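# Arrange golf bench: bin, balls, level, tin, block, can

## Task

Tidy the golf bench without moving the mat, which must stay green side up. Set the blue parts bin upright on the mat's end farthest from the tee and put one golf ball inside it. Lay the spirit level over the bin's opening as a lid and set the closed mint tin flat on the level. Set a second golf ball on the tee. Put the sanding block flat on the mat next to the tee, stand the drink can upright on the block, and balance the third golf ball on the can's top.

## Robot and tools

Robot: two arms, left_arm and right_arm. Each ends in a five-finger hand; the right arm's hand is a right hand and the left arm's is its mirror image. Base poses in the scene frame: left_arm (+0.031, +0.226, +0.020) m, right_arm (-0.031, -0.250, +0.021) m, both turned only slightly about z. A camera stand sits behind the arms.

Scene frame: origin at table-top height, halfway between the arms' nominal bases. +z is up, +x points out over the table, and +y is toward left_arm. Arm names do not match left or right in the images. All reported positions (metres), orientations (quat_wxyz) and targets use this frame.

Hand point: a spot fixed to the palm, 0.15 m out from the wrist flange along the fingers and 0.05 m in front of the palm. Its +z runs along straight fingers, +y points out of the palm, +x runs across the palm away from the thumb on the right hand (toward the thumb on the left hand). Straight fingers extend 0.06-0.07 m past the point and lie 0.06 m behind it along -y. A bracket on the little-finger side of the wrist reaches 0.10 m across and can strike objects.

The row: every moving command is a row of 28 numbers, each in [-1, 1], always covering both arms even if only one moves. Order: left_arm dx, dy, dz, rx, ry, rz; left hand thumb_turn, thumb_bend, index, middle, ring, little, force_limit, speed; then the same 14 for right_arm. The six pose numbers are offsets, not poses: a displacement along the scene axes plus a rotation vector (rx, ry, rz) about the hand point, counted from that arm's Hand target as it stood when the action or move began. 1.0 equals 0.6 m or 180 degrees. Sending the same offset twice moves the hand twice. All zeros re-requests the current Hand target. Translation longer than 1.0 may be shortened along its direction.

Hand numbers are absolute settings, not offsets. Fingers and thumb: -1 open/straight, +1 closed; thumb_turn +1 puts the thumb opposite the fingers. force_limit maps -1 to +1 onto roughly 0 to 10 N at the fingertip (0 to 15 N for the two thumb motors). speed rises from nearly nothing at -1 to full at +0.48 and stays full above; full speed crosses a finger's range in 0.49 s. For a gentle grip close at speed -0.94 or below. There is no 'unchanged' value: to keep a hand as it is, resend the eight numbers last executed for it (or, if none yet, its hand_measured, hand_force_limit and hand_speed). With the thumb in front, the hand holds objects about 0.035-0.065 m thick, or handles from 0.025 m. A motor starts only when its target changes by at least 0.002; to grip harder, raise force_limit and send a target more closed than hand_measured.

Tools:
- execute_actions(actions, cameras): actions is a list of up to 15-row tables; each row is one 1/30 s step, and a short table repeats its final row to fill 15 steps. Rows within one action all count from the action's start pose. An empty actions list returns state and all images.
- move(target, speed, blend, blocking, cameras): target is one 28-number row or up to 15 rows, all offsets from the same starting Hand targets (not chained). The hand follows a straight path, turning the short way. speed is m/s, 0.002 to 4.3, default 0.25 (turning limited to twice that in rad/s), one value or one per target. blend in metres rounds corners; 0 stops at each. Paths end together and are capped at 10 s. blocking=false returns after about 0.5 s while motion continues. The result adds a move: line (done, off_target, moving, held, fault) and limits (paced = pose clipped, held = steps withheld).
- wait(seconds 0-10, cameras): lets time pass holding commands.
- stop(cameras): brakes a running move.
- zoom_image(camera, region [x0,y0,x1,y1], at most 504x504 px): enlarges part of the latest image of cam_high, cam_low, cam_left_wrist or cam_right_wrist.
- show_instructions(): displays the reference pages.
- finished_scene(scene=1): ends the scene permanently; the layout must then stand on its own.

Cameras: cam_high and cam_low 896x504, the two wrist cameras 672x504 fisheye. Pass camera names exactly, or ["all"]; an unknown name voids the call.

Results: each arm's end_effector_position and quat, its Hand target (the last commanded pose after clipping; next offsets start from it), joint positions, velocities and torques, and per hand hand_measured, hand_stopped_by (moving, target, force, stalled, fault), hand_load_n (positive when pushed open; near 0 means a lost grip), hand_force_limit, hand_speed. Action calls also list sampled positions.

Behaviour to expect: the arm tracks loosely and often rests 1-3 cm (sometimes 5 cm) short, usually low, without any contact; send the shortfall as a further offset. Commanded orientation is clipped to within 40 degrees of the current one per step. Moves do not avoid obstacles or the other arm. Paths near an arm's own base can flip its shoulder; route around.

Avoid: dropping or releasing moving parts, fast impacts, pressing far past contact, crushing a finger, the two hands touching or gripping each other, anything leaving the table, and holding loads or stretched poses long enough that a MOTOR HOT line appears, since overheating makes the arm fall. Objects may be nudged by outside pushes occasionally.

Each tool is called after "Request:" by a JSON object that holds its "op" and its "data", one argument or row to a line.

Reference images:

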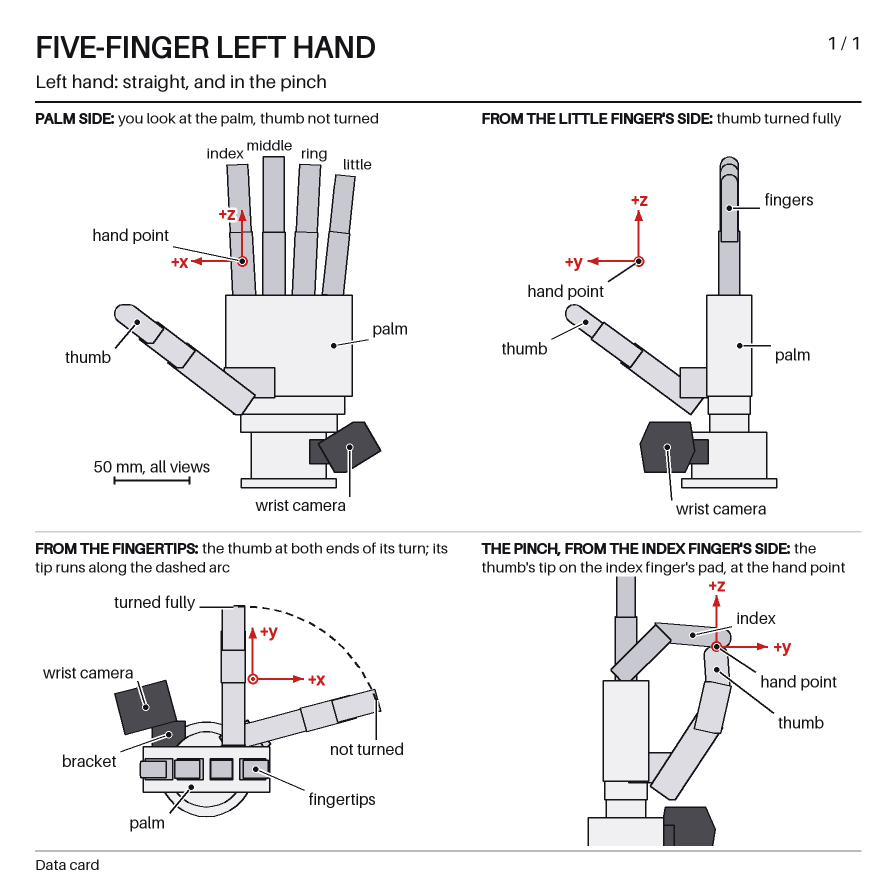

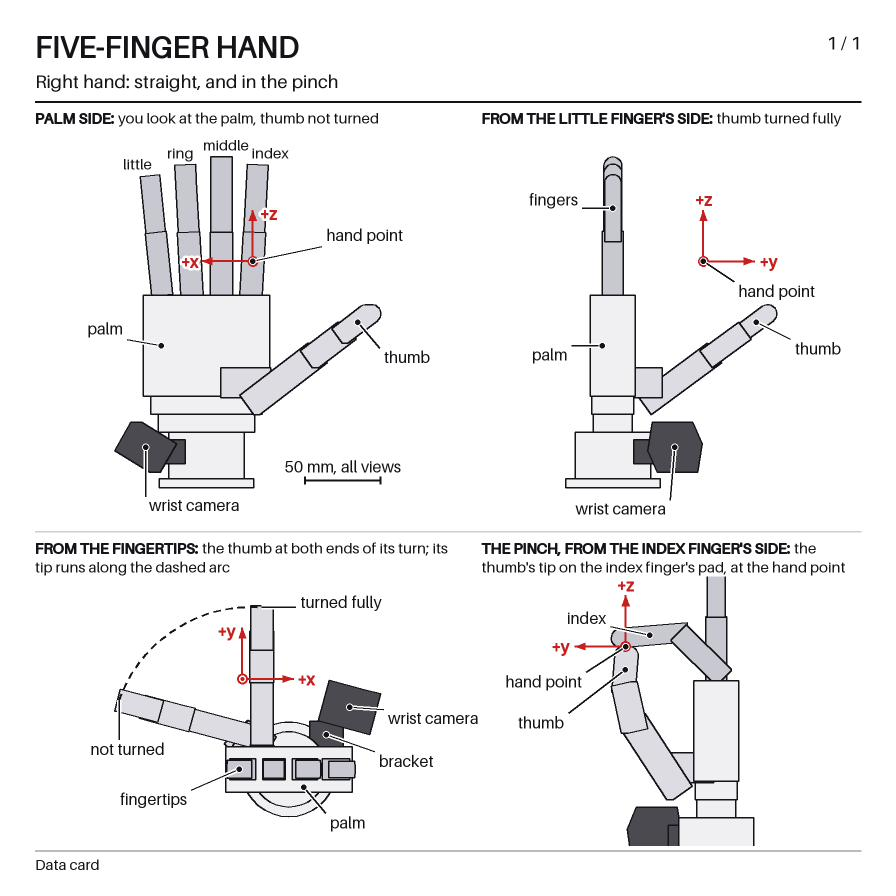

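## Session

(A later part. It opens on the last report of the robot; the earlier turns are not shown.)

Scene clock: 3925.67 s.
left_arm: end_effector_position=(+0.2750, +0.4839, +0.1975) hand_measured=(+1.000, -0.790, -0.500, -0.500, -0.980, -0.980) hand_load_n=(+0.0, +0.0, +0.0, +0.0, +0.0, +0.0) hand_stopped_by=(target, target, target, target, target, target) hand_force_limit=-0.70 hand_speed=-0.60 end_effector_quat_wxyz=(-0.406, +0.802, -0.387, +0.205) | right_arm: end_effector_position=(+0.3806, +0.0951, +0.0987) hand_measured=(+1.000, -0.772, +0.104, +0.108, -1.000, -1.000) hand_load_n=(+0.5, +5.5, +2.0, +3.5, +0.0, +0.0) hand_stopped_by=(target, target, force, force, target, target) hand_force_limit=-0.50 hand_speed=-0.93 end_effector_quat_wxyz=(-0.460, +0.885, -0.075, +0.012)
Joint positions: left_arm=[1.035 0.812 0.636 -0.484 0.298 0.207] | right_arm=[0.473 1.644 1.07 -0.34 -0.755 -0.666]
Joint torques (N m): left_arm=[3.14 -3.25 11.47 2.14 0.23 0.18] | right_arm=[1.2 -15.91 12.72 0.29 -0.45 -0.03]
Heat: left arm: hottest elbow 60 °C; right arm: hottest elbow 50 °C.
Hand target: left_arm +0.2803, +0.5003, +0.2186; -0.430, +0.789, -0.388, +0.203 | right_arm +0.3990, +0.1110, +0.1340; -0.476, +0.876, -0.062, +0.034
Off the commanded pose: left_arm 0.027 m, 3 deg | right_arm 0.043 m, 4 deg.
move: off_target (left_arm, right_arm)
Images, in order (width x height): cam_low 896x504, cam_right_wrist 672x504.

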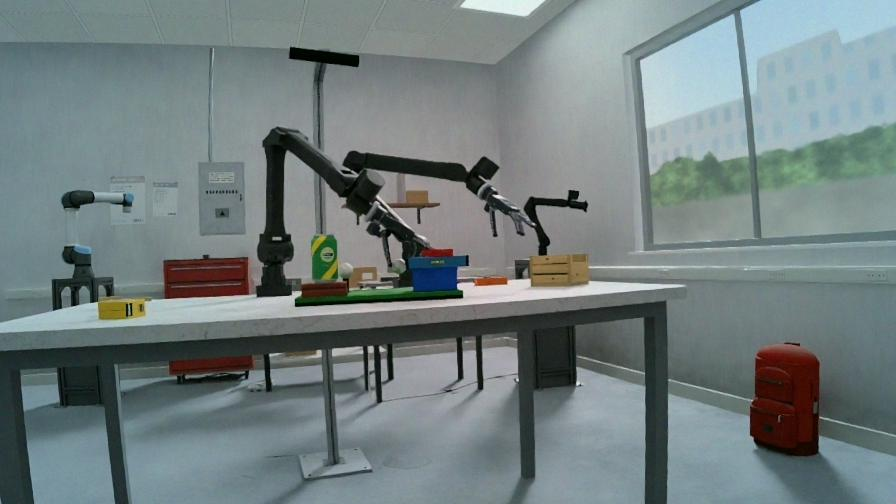

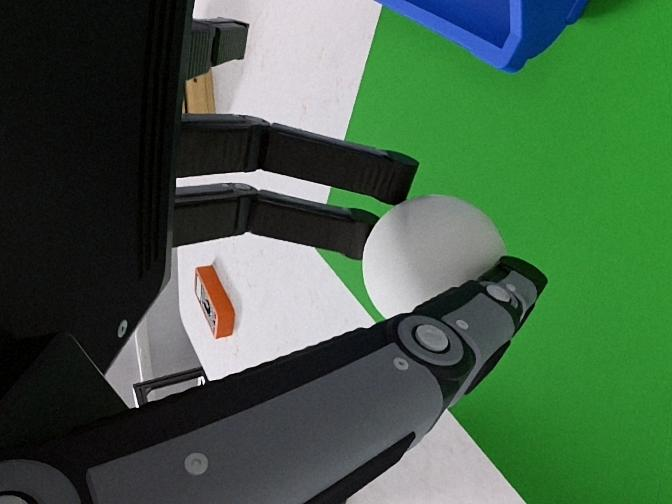

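Request:
{"op": "move", "data": {
  "target": [
    [0,0,0,0,0,0,1,-0.79,-0.5,-0.5,-0.98,-0.98,-0.7,-0.6,-0.01,-0.01,0.2933,0,0,0,1,-0.77,0.35,0.35,-1,-1,-0.5,-0.93],
    [0,0,0,0,0,0,1,-0.79,-0.5,-0.5,-0.98,-0.98,-0.7,-0.6,0.05,-0.16,0.2933,0,0,-0.2333,1,-0.77,0.35,0.35,-1,-1,-0.5,-0.93]
  ],
  "speed": 0.13,
  "blend": 0.04,
  "cameras": ["cam_low", "cam_high", "cam_right_wrist"]
}}

Scene clock: 3939.17 s.
left_arm: end_effector_position=(+0.2750, +0.4839, +0.1975) hand_measured=(+1.000, -0.790, -0.500, -0.500, -0.980, -0.980) hand_load_n=(+0.0, +0.0, +0.0, +0.5, +0.0, +0.0) hand_stopped_by=(target, target, target, target, target, target) hand_force_limit=-0.70 hand_speed=-0.60 end_effector_quat_wxyz=(-0.406, +0.802, -0.387, +0.205) | right_arm: end_effector_position=(+0.4265, +0.0191, +0.2975) hand_measured=(+1.000, -0.772, +0.104, +0.108, -1.000, -1.000) hand_load_n=(+0.5, +5.5, +2.5, +3.5, +0.0, +0.0) hand_stopped_by=(target, target, force, force, target, target) hand_force_limit=-0.50 hand_speed=-0.93 end_effector_quat_wxyz=(-0.420, +0.807, -0.368, +0.191)
Joint positions: left_arm=[1.035 0.812 0.636 -0.484 0.298 0.207] | right_arm=[0.411 1.276 1.194 -0.553 -0.255 -0.183]
Joint torques (N m): left_arm=[3.25 -3.19 11.52 2.18 0.23 0.18] | right_arm=[-0.32 -12.1 9.32 1.68 0.02 -0.02]
Heat: left arm: hottest elbow 61 °C; right arm: hottest elbow 52 °C.
Hand target: left_arm +0.2803, +0.5003, +0.2186; -0.430, +0.789, -0.388, +0.203 | right_arm +0.4291, +0.0150, +0.3099; -0.433, +0.796, -0.372, +0.202
Off the commanded pose: left_arm 0.027 m, 3 deg | right_arm 0.013 m, 2 deg.
move: off_target (left_arm, right_arm)
Images, in order (width x height): cam_high 896x504, cam_low 896x504, cam_right_wrist 672x504.

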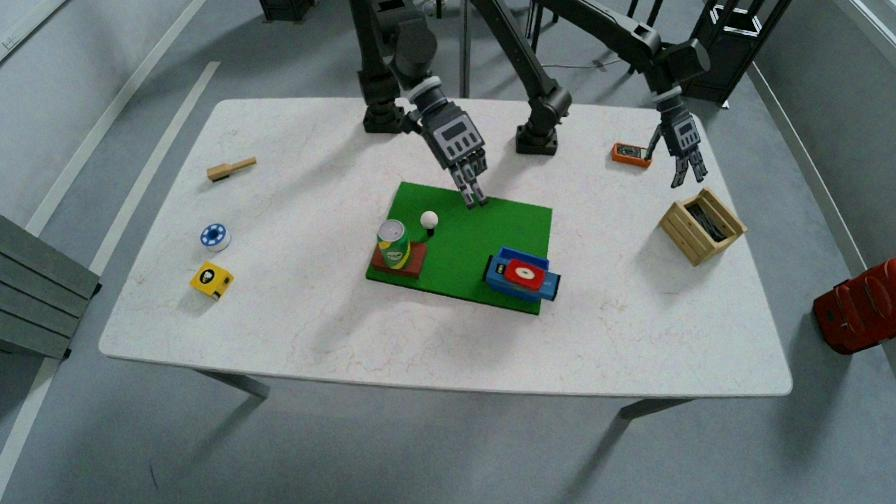

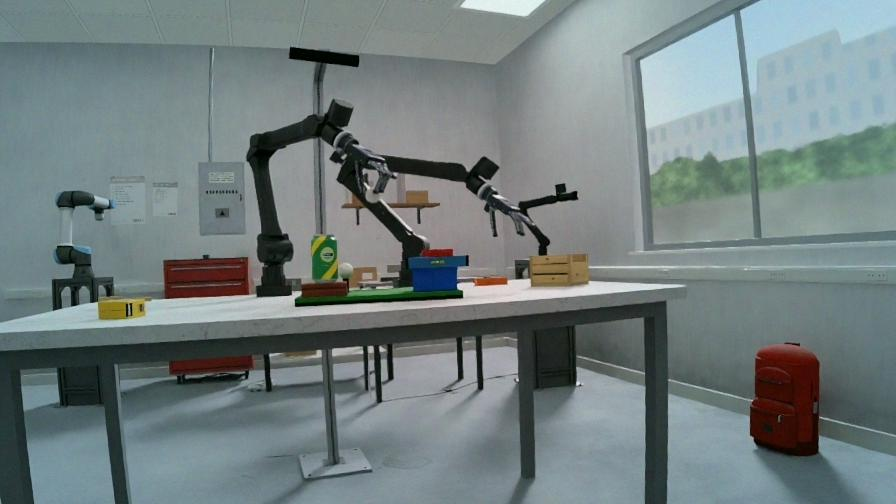

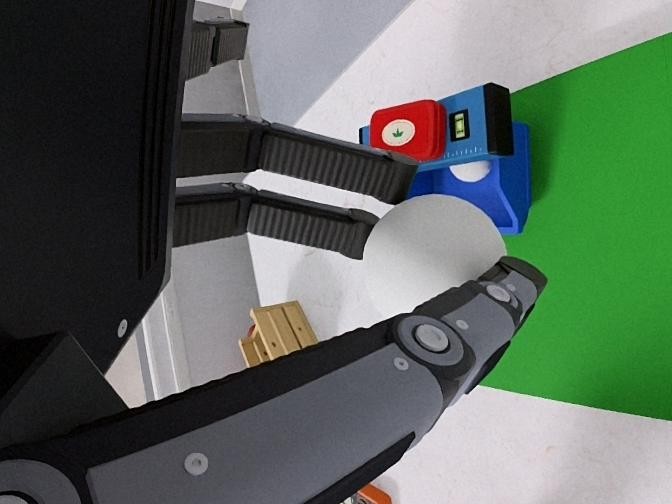

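Request:
{"op": "move", "data": {
  "target": [0,0,0,0,0,0,1,-0.79,-0.5,-0.5,-0.98,-0.98,-0.7,-0.6,0.0932,-0.2333,-0.0165,0,0,0,1,-0.77,0.35,0.35,-1,-1,-0.5,-0.93],
  "speed": 0.13,
  "cameras": ["cam_low", "cam_high", "cam_right_wrist"]
}}

Request:
{"op": "zoom_image", "data": {
  "camera": "cam_high",
  "region": [350, 170, 450, 270]
}}

Request:
{"op": "zoom_image", "data": {
  "camera": "cam_low",
  "region": [280, 150, 380, 300]
}}

Scene clock: 3947.23 s.
left_arm: end_effector_position=(+0.2750, +0.4839, +0.1975) hand_measured=(+1.000, -0.790, -0.500, -0.500, -0.980, -0.980) hand_load_n=(+0.0, +0.0, +0.0, +0.0, +0.0, +0.0) hand_stopped_by=(target, target, target, target, target, target) hand_force_limit=-0.70 hand_speed=-0.60 end_effector_quat_wxyz=(-0.406, +0.802, -0.387, +0.205) | right_arm: end_effector_position=(+0.4722, -0.1226, +0.2775) hand_measured=(+1.000, -0.772, +0.104, +0.108, -1.000, -1.000) hand_load_n=(+0.5, +5.5, +2.0, +3.5, +0.0, +0.0) hand_stopped_by=(target, target, force, force, target, target) hand_force_limit=-0.50 hand_speed=-0.93 end_effector_quat_wxyz=(-0.425, +0.798, -0.384, +0.185)
Joint positions: left_arm=[1.035 0.812 0.636 -0.484 0.298 0.207] | right_arm=[0.054 1.325 1.194 -0.592 -0.533 -0.383]
Joint torques (N m): left_arm=[3.19 -3.31 11.49 2.14 0.24 0.18] | right_arm=[0.09 -10.52 13.33 0.55 -0.43 -0.25]
Heat: left arm: hottest elbow 61 °C; right arm: hottest elbow 51 °C.
Hand target: left_arm +0.2803, +0.5003, +0.2186; -0.430, +0.789, -0.388, +0.203 | right_arm +0.4850, -0.1249, +0.3000; -0.433, +0.796, -0.372, +0.202
Off the commanded pose: left_arm 0.027 m, 3 deg | right_arm 0.026 m, 3 deg.
move: off_target (left_arm, right_arm)
Images, in order (width x height): cam_high 896x504, cam_low 896x504, cam_right_wrist 672x504.

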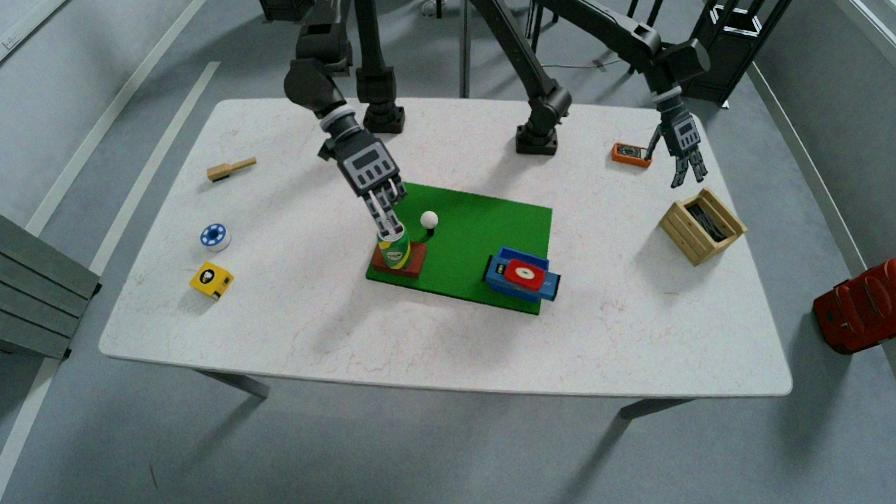

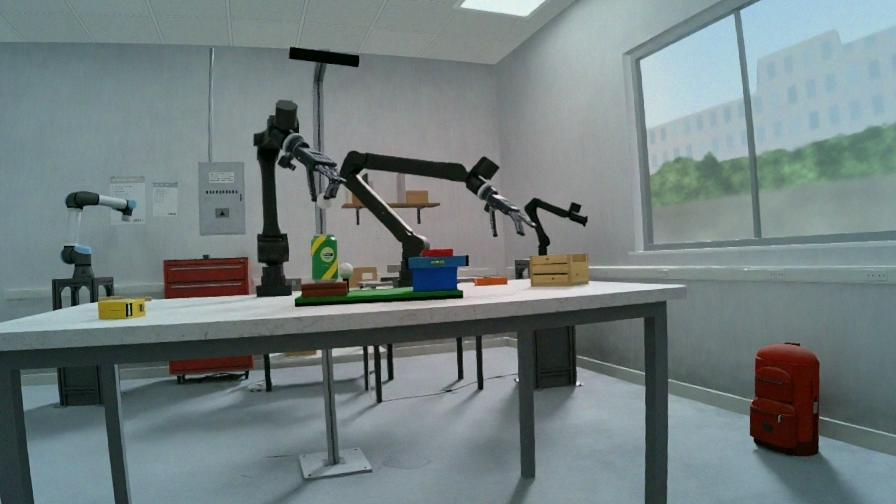

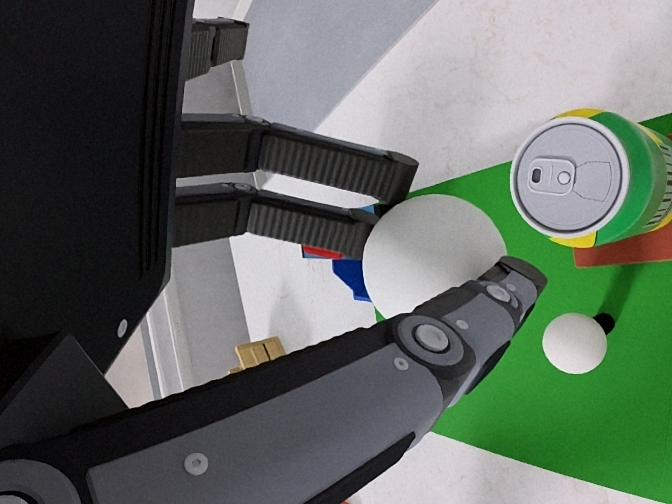

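Scaled by 5.040 from the camera's 896x504 image, which has a finer 1280x720 frame.

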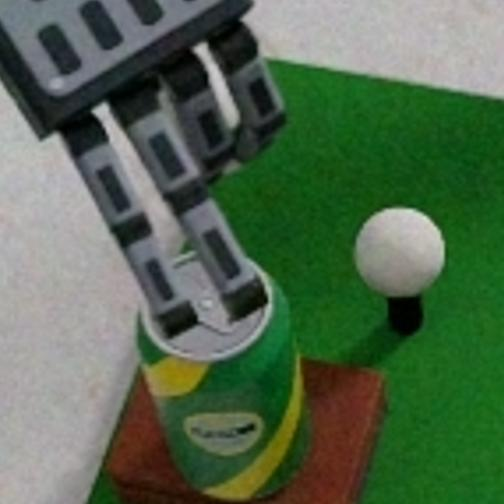

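Scaled by 3.360 from the camera's 896x504 image, which has a finer 1280x720 frame.

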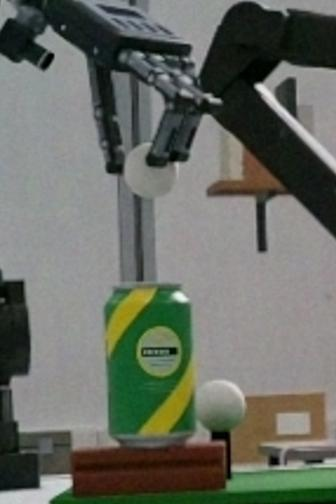

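Request:
{"op": "move", "data": {
  "target": [0,0,0,0,0,0,1,-0.79,-0.5,-0.5,-0.98,-0.98,-0.7,-0.6,0,-0.004,-0.125,0,0,0,1,-0.77,0.35,0.35,-1,-1,-0.5,-0.93],
  "speed": 0.08,
  "cameras": ["cam_low", "cam_high", "cam_right_wrist"]
}}

Request:
{"op": "zoom_image", "data": {
  "camera": "cam_high",
  "region": [350, 170, 450, 270]
}}

Request:
{"op": "zoom_image", "data": {
  "camera": "cam_low",
  "region": [280, 180, 370, 300]
}}

Scene clock: 4025.43 s.
left_arm: end_effector_position=(+0.2750, +0.4839, +0.1975) hand_measured=(+1.000, -0.790, -0.500, -0.500, -0.980, -0.980) hand_load_n=(+0.0, +0.0, +0.0, +0.0, +0.0, +0.0) hand_stopped_by=(target, target, target, target, target, target) hand_force_limit=-0.70 hand_speed=-0.60 end_effector_quat_wxyz=(-0.406, +0.802, -0.387, +0.205) | right_arm: end_effector_position=(+0.4801, -0.1222, +0.2274) hand_measured=(+1.000, -0.772, +0.104, +0.108, -1.000, -1.000) hand_load_n=(+0.5, +5.5, +2.0, +3.5, +0.0, +0.0) hand_stopped_by=(target, target, force, force, target, target) hand_force_limit=-0.50 hand_speed=-0.93 end_effector_quat_wxyz=(-0.431, +0.797, -0.376, +0.195)
Joint positions: left_arm=[1.035 0.812 0.636 -0.484 0.298 0.207] | right_arm=[0.053 1.362 1.086 -0.422 -0.537 -0.388]
Joint torques (N m): left_arm=[3.14 -3.14 11.48 2.17 0.23 0.18] | right_arm=[-0.32 -10.75 9.06 1.52 -0.42 -0.26]
Heat: left arm: hottest elbow 61 °C; right arm: hottest elbow 58 °C.
Hand target: left_arm +0.2803, +0.5003, +0.2186; -0.430, +0.789, -0.388, +0.203 | right_arm +0.4851, -0.1274, +0.2252; -0.433, +0.796, -0.372, +0.202
Off the commanded pose: left_arm 0.027 m, 3 deg | right_arm 0.007 m, 1 deg.
move: off_target (left_arm)
Images, in order (width x height): cam_high 896x504, cam_low 896x504, cam_right_wrist 672x504.

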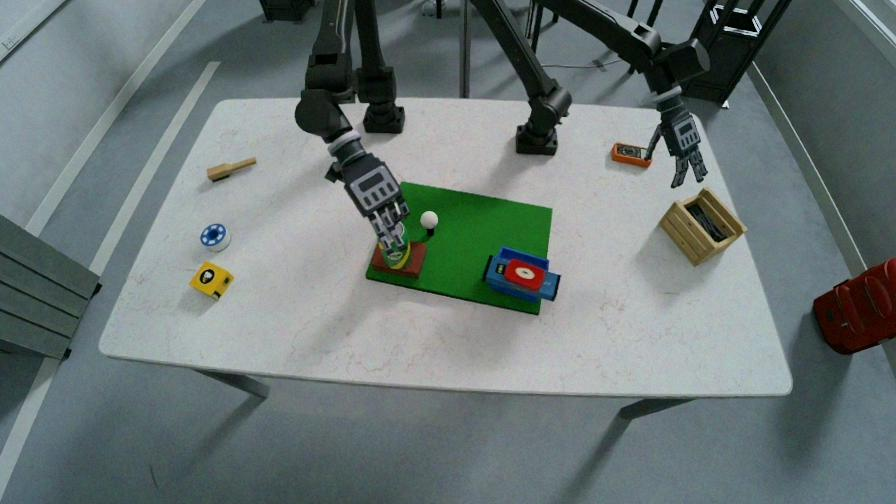

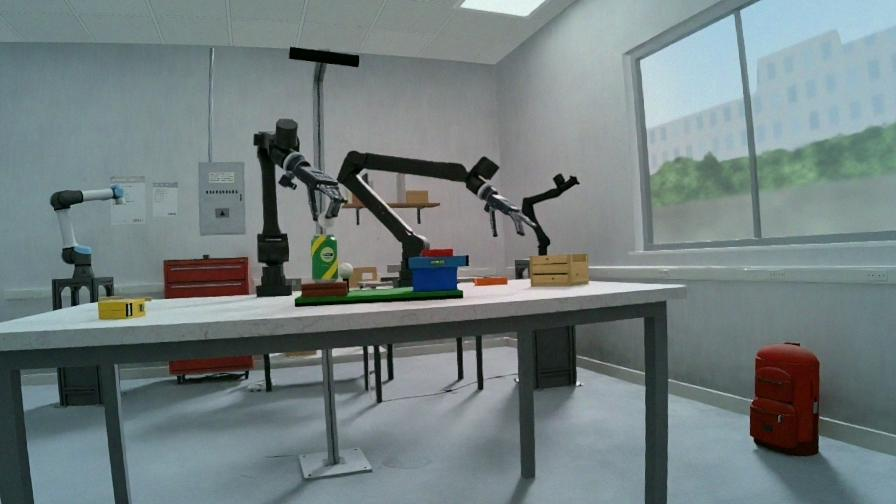

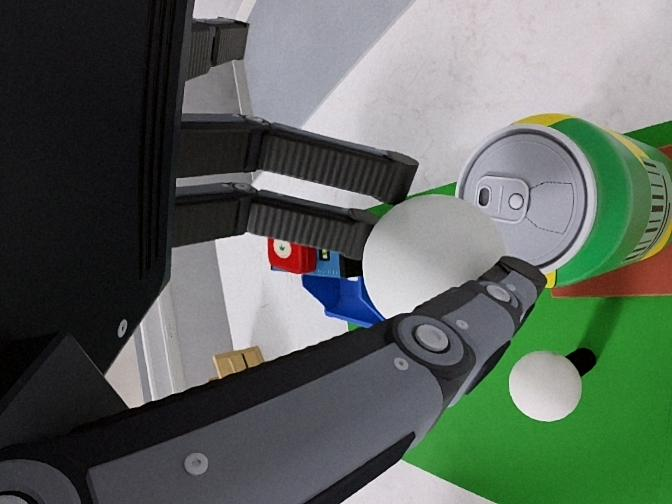

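Scaled by 5.040 from the camera's 896x504 image, which has a finer 1280x720 frame.

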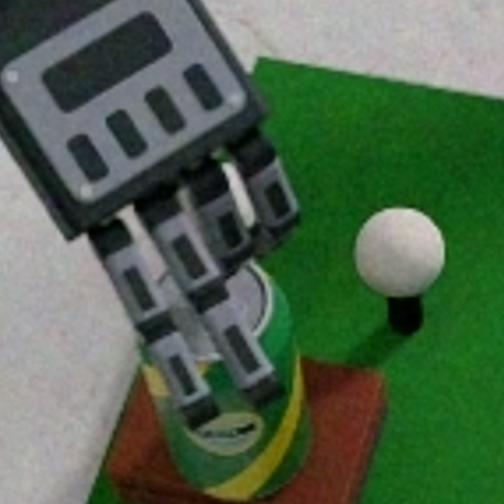

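Scaled by 4.200 from the camera's 896x504 image, which has a finer 1280x720 frame.

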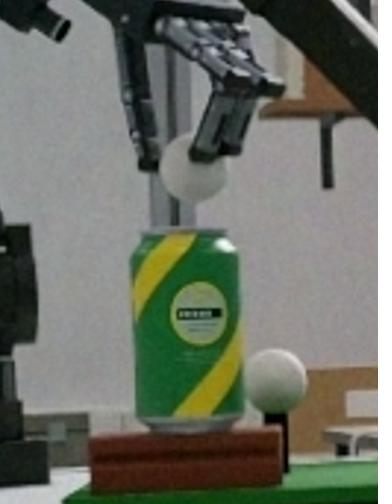

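Request:
{"op": "execute_actions", "data": {
  "actions": []
}}

Request:
{"op": "zoom_image", "data": {
  "camera": "cam_low",
  "region": [280, 180, 370, 300]
}}

Request:
{"op": "zoom_image", "data": {
  "camera": "cam_right_wrist",
  "region": [300, 130, 620, 330]
}}

Scene clock: 4050.67 s.
left_arm: end_effector_position=(+0.2750, +0.4839, +0.1975) hand_measured=(+1.000, -0.790, -0.500, -0.500, -0.980, -0.980) hand_load_n=(+0.0, +0.0, +0.0, +0.0, +0.0, +0.0) hand_stopped_by=(target, target, target, target, target, target) hand_force_limit=-0.70 hand_speed=-0.60 end_effector_quat_wxyz=(-0.406, +0.802, -0.387, +0.205) | right_arm: end_effector_position=(+0.4801, -0.1222, +0.2274) hand_measured=(+1.000, -0.772, +0.104, +0.108, -1.000, -1.000) hand_load_n=(+0.5, +5.5, +2.0, +3.5, +0.0, +0.0) hand_stopped_by=(target, target, force, force, target, target) hand_force_limit=-0.50 hand_speed=-0.93 end_effector_quat_wxyz=(-0.431, +0.797, -0.376, +0.195)
Joint positions: left_arm=[1.035 0.812 0.636 -0.484 0.298 0.207] | right_arm=[0.053 1.362 1.086 -0.422 -0.537 -0.388]
Joint velocities: within noise
Joint torques (N m): left_arm=[3.19 -3.14 11.52 2.15 0.23 0.18] | right_arm=[-0.38 -10.7 9.06 1.55 -0.42 -0.26]
Heat: left arm: hottest elbow 61 °C; right arm: hottest elbow 58 °C.
Hand target: left_arm +0.2803, +0.5003, +0.2186; -0.430, +0.789, -0.388, +0.203 | right_arm +0.4850, -0.1274, +0.2251; -0.433, +0.796, -0.372, +0.202
Off the commanded pose: left_arm 0.027 m, 3 deg | right_arm 0.007 m, 1 deg.

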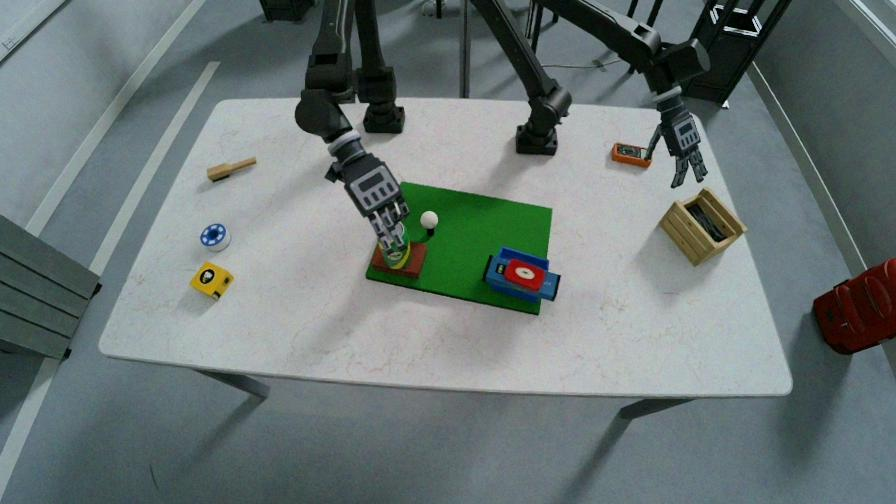

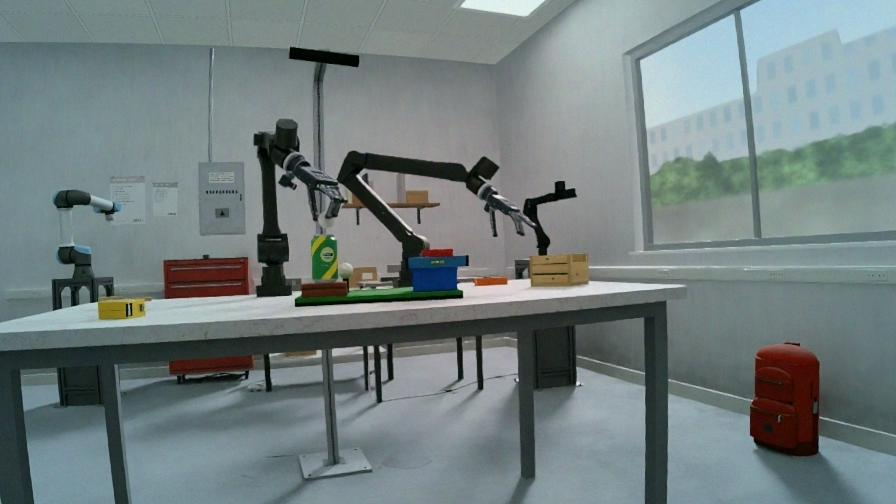

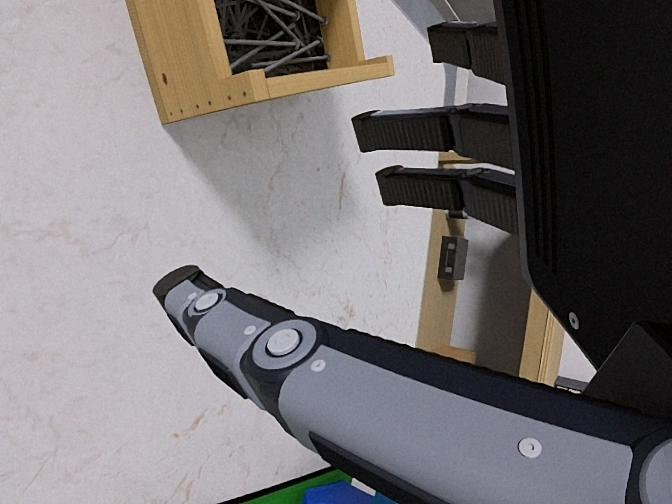

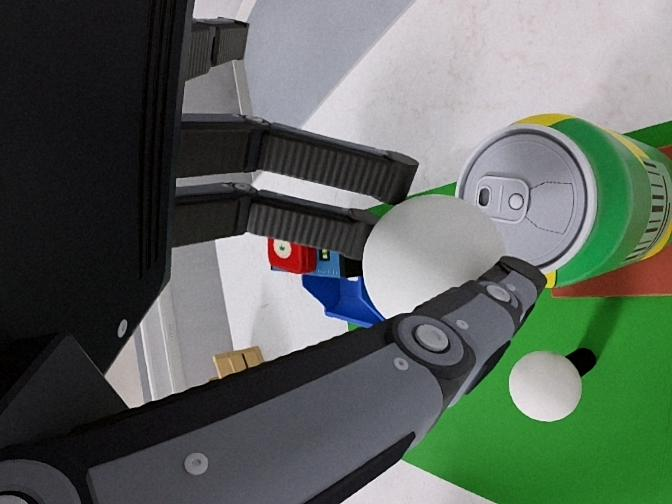

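Scaled by 4.200 from the camera's 896x504 image, which has a finer 1280x720 frame.

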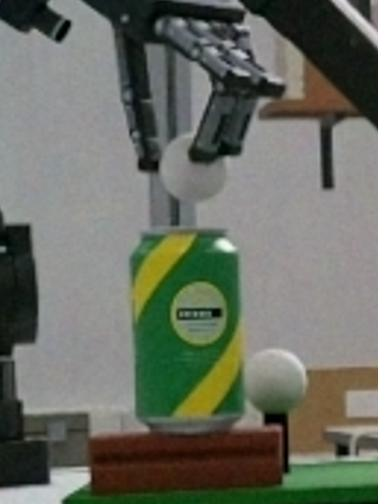

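Scaled by 1.575 from the camera's 672x504 image, which has a finer 960x720 frame.

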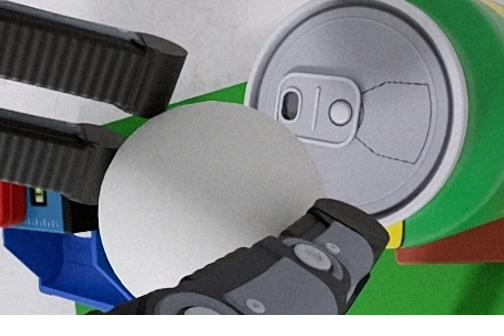

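Request:
{"op": "move", "data": {
  "target": [0,0,0,0,0,0,1,-0.79,-0.5,-0.5,-0.98,-0.98,-0.7,-0.6,0.0317,-0.0167,0,0,0,0,1,-0.77,0.35,0.35,-1,-1,-0.5,-0.93],
  "speed": 0.03,
  "cameras": ["cam_low","cam_right_wrist"]
}}

Request:
{"op": "zoom_image", "data": {
  "camera": "cam_low",
  "region": [280, 180, 370, 300]
}}

Request:
{"op": "zoom_image", "data": {
  "camera": "cam_right_wrist",
  "region": [300, 130, 620, 330]
}}

Scene clock: 4251.13 s.
left_arm: end_effector_position=(+0.2750, +0.4839, +0.1975) hand_measured=(+1.000, -0.790, -0.500, -0.500, -0.980, -0.980) hand_load_n=(+0.0, +0.0, +0.0, +0.0, +0.0, +0.0) hand_stopped_by=(target, target, target, target, target, target) hand_force_limit=-0.70 hand_speed=-0.60 end_effector_quat_wxyz=(-0.406, +0.802, -0.387, +0.205) | right_arm: end_effector_position=(+0.4843, -0.1315, +0.2083) hand_measured=(+1.000, -0.772, +0.104, +0.108, -1.000, -1.000) hand_load_n=(+0.5, +5.5, +2.0, +3.5, +0.0, +0.0) hand_stopped_by=(target, target, force, force, target, target) hand_force_limit=-0.50 hand_speed=-0.93 end_effector_quat_wxyz=(-0.426, +0.799, -0.384, +0.180)
Joint positions: left_arm=[1.035 0.812 0.636 -0.484 0.298 0.207] | right_arm=[0.03 1.403 1.086 -0.422 -0.558 -0.402]
Joint torques (N m): left_arm=[3.25 -3.14 11.48 2.17 0.23 0.18] | right_arm=[-0.32 -10.75 12.66 1.16 -0.33 -0.3]
Heat: left arm: hottest elbow 62 °C; right arm: hottest elbow 54 °C.
Hand target: left_arm +0.2803, +0.5003, +0.2186; -0.430, +0.789, -0.388, +0.203 | right_arm +0.5040, -0.1373, +0.2250; -0.433, +0.796, -0.372, +0.202
Off the commanded pose: left_arm 0.027 m, 3 deg | right_arm 0.027 m, 3 deg.
move: off_target (left_arm, right_arm)
Images, in order (width x height): cam_low 896x504, cam_right_wrist 672x504.

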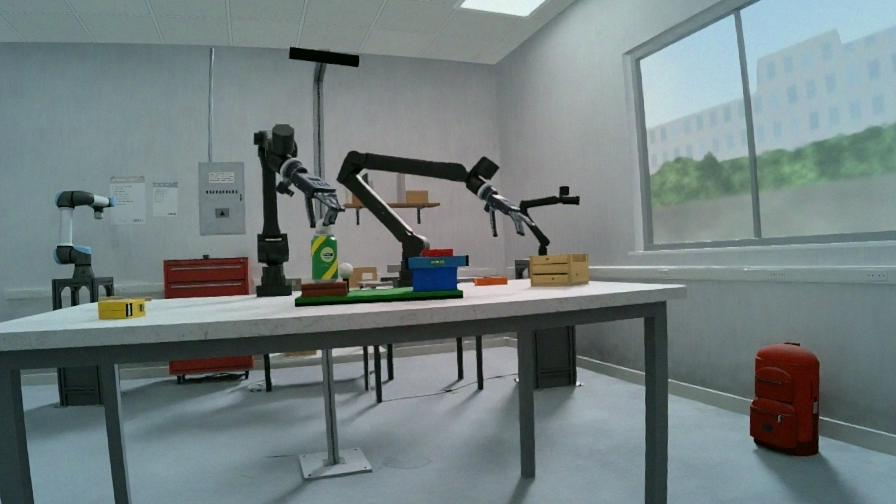

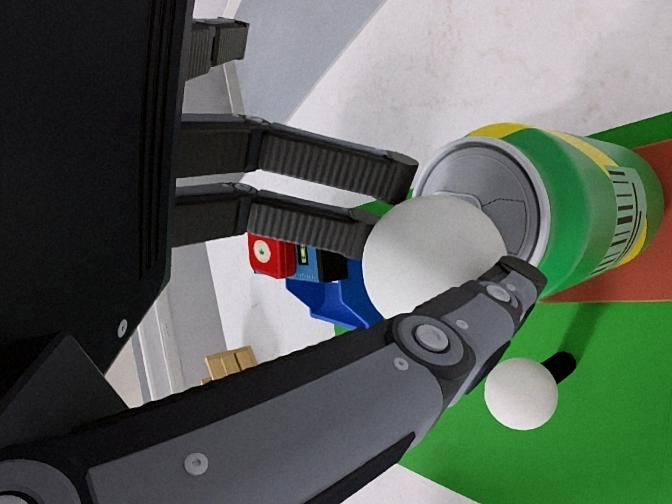

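Scaled by 4.200 from the camera's 896x504 image, which has a finer 1280x720 frame.

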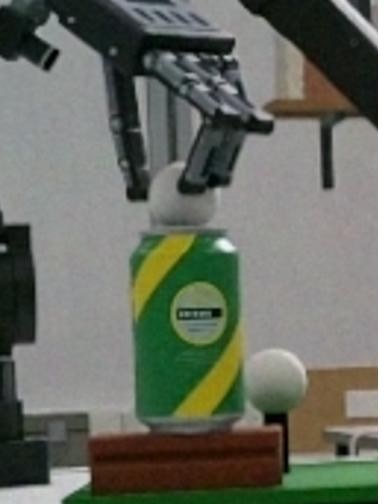

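Scaled by 1.575 from the camera's 672x504 image, which has a finer 960x720 frame.

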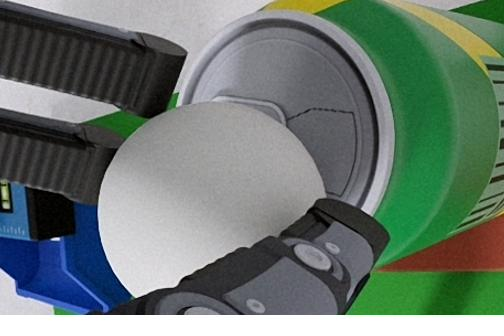

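Request:
{"op": "zoom_image", "data": {
  "camera": "cam_right_wrist",
  "region": [390, 120, 570, 290]
}}

Request:
{"op": "zoom_image", "data": {
  "camera": "cam_low",
  "region": [300, 200, 350, 260]
}}

Scaled by 2.800 from the camera's 672x504 image, which has a finer 960x720 frame.

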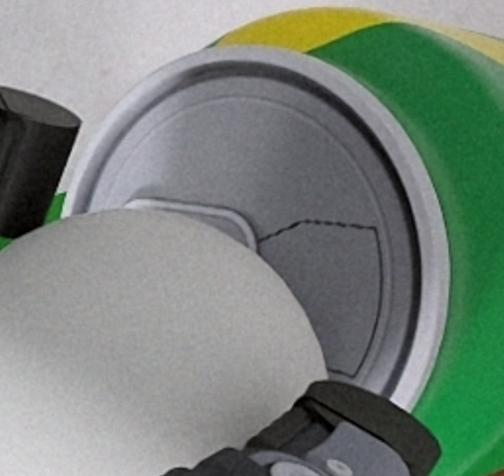

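Scaled by 8.400 from the camera's 896x504 image, which has a finer 1280x720 frame.

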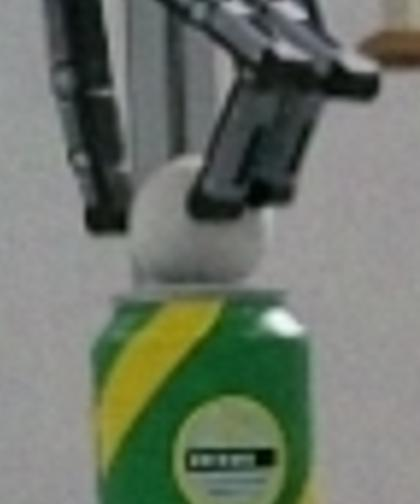

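Request:
{"op": "move", "data": {
  "target": [
    [0,0,0,0,0,0,1,-0.79,-0.5,-0.5,-0.98,-0.98,-0.7,-0.6,0,-0.0083,0.0583,0,0,0,1,-0.77,0.35,0.35,-1,-1,-0.5,-0.93],
    [0,0,0,0,0,0,1,-0.79,-0.5,-0.5,-0.98,-0.98,-0.7,-0.6,-0.0067,-0.005,-0.0167,0,0,0,1,-0.77,0.35,0.35,-1,-1,-0.5,-0.93]
  ],
  "speed": [0.04,0.03],
  "cameras": ["cam_low","cam_right_wrist"]
}}

Request:
{"op": "zoom_image", "data": {
  "camera": "cam_low",
  "region": [300, 200, 350, 260]
}}

Request:
{"op": "zoom_image", "data": {
  "camera": "cam_right_wrist",
  "region": [390, 120, 570, 290]
}}

Scene clock: 4320.90 s.
left_arm: end_effector_position=(+0.2750, +0.4839, +0.1975) hand_measured=(+1.000, -0.790, -0.500, -0.500, -0.980, -0.980) hand_load_n=(+0.0, +0.0, +0.0, +0.0, +0.0, +0.0) hand_stopped_by=(target, target, target, target, target, target) hand_force_limit=-0.70 hand_speed=-0.60 end_effector_quat_wxyz=(-0.406, +0.802, -0.387, +0.205) | right_arm: end_effector_position=(+0.4957, -0.1369, +0.2189) hand_measured=(+1.000, -0.772, +0.104, +0.108, -1.000, -1.000) hand_load_n=(+0.5, +5.5, +2.0, +3.5, +0.0, +0.0) hand_stopped_by=(target, target, force, force, target, target) hand_force_limit=-0.50 hand_speed=-0.93 end_effector_quat_wxyz=(-0.432, +0.796, -0.375, +0.196)
Joint positions: left_arm=[1.035 0.812 0.636 -0.484 0.298 0.207] | right_arm=[0.019 1.407 1.108 -0.408 -0.563 -0.413]
Joint torques (N m): left_arm=[3.14 -3.19 11.49 2.14 0.24 0.18] | right_arm=[0.03 -11.22 8.95 1.52 -0.32 -0.24]
Heat: left arm: hottest elbow 62 °C; right arm: hottest elbow 63 °C.
Hand target: left_arm +0.2803, +0.5003, +0.2186; -0.430, +0.789, -0.388, +0.203 | right_arm +0.5000, -0.1404, +0.2150; -0.433, +0.796, -0.372, +0.202
Off the commanded pose: left_arm 0.027 m, 3 deg | right_arm 0.007 m, 1 deg.
move: off_target (left_arm)
Images, in order (width x height): cam_low 896x504, cam_right_wrist 672x504.

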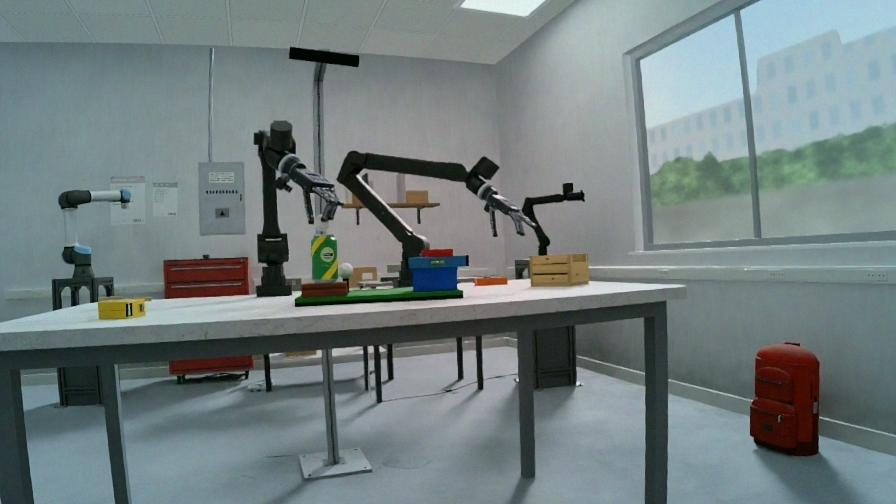

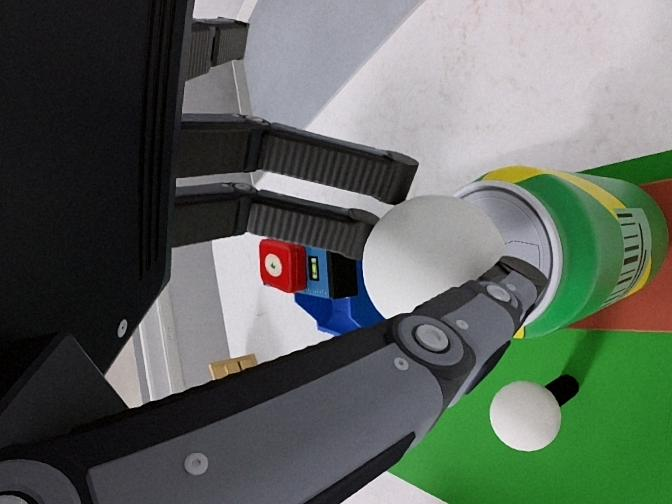

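Scaled by 8.400 from the camera's 896x504 image, which has a finer 1280x720 frame.

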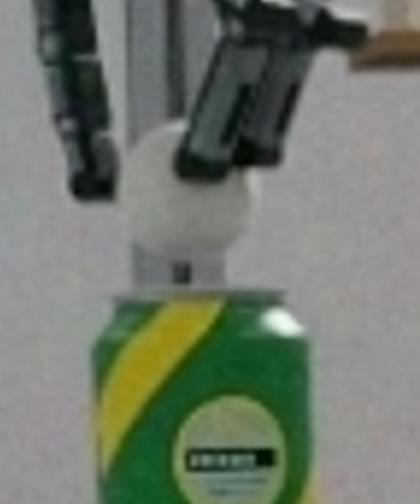

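Scaled by 2.800 from the camera's 672x504 image, which has a finer 960x720 frame.

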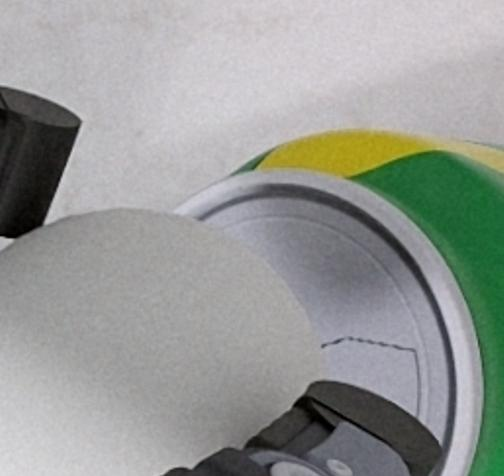

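Request:
{"op": "execute_actions", "data": {
  "actions": [],
  "cameras": ["cam_high"]
}}

Request:
{"op": "zoom_image", "data": {
  "camera": "cam_high",
  "region": [350, 180, 450, 280]
}}

Scene clock: 4346.93 s.
left_arm: end_effector_position=(+0.2750, +0.4839, +0.1975) hand_measured=(+1.000, -0.790, -0.500, -0.500, -0.980, -0.980) hand_load_n=(+0.0, +0.0, +0.0, +0.0, +0.0, +0.0) hand_stopped_by=(target, target, target, target, target, target) hand_force_limit=-0.70 hand_speed=-0.60 end_effector_quat_wxyz=(-0.406, +0.802, -0.387, +0.205) | right_arm: end_effector_position=(+0.4957, -0.1369, +0.2189) hand_measured=(+1.000, -0.772, +0.104, +0.108, -1.000, -1.000) hand_load_n=(+0.5, +5.5, +2.5, +3.5, +0.0, +0.0) hand_stopped_by=(target, target, force, force, target, target) hand_force_limit=-0.50 hand_speed=-0.93 end_effector_quat_wxyz=(-0.432, +0.796, -0.375, +0.196)
Joint positions: left_arm=[1.035 0.812 0.636 -0.484 0.298 0.207] | right_arm=[0.019 1.407 1.108 -0.408 -0.563 -0.413]
Joint velocities: within noise
Joint torques (N m): left_arm=[3.19 -3.25 11.49 2.14 0.23 0.17] | right_arm=[-0.03 -11.16 8.95 1.54 -0.32 -0.24]
Heat: left arm: hottest elbow 62 °C; right arm: hottest elbow 59 °C.
Hand target: left_arm +0.2803, +0.5003, +0.2186; -0.430, +0.789, -0.388, +0.203 | right_arm +0.5000, -0.1404, +0.2150; -0.433, +0.796, -0.372, +0.202
Off the commanded pose: left_arm 0.027 m, 3 deg | right_arm 0.007 m, 1 deg.
Images, in order (width x height): cam_high 896x504.

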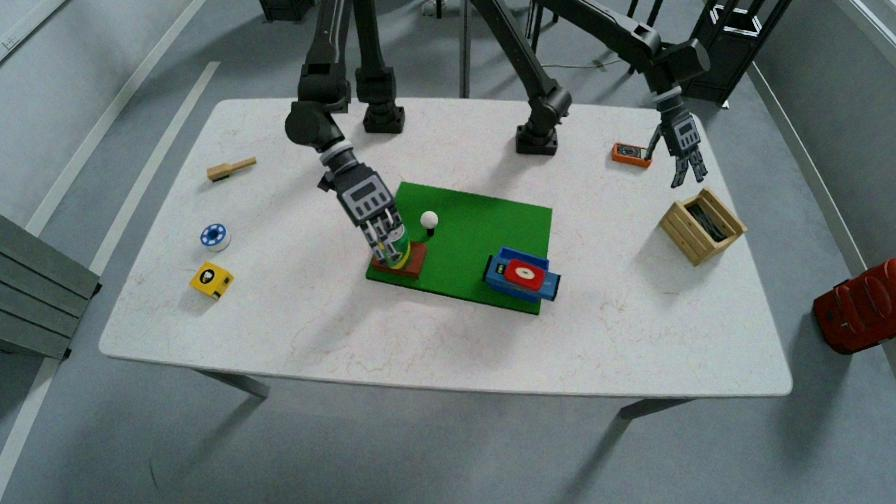

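Scaled by 5.040 from the camera's 896x504 image, which has a finer 1280x720 frame.

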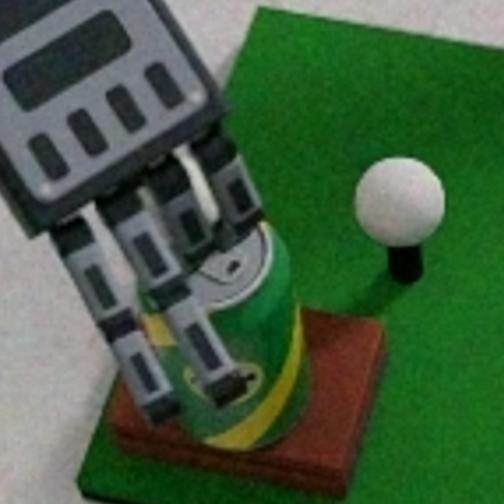

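Request:
{"op": "zoom_image", "data": {
  "camera": "cam_high",
  "region": [375, 200, 415, 240]
}}

Scaled by 12.600 from the camera's 896x504 image, which has a finer 1280x720 frame.

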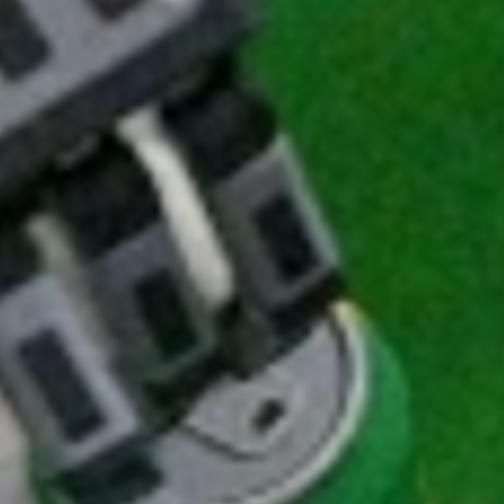

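Request:
{"op": "zoom_image", "data": {
  "camera": "cam_high",
  "region": [382, 216, 408, 244]
}}

Scaled by 18.000 from the camera's 896x504 image, which has a finer 1280x720 frame.

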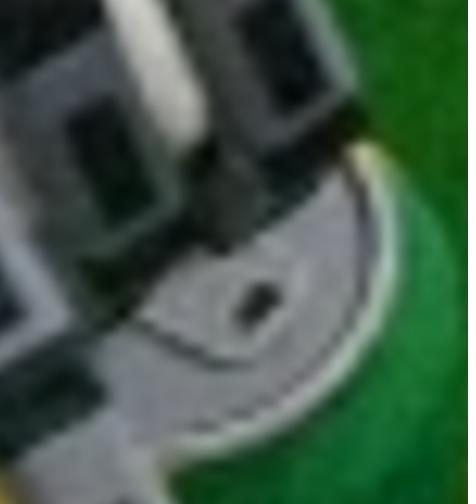

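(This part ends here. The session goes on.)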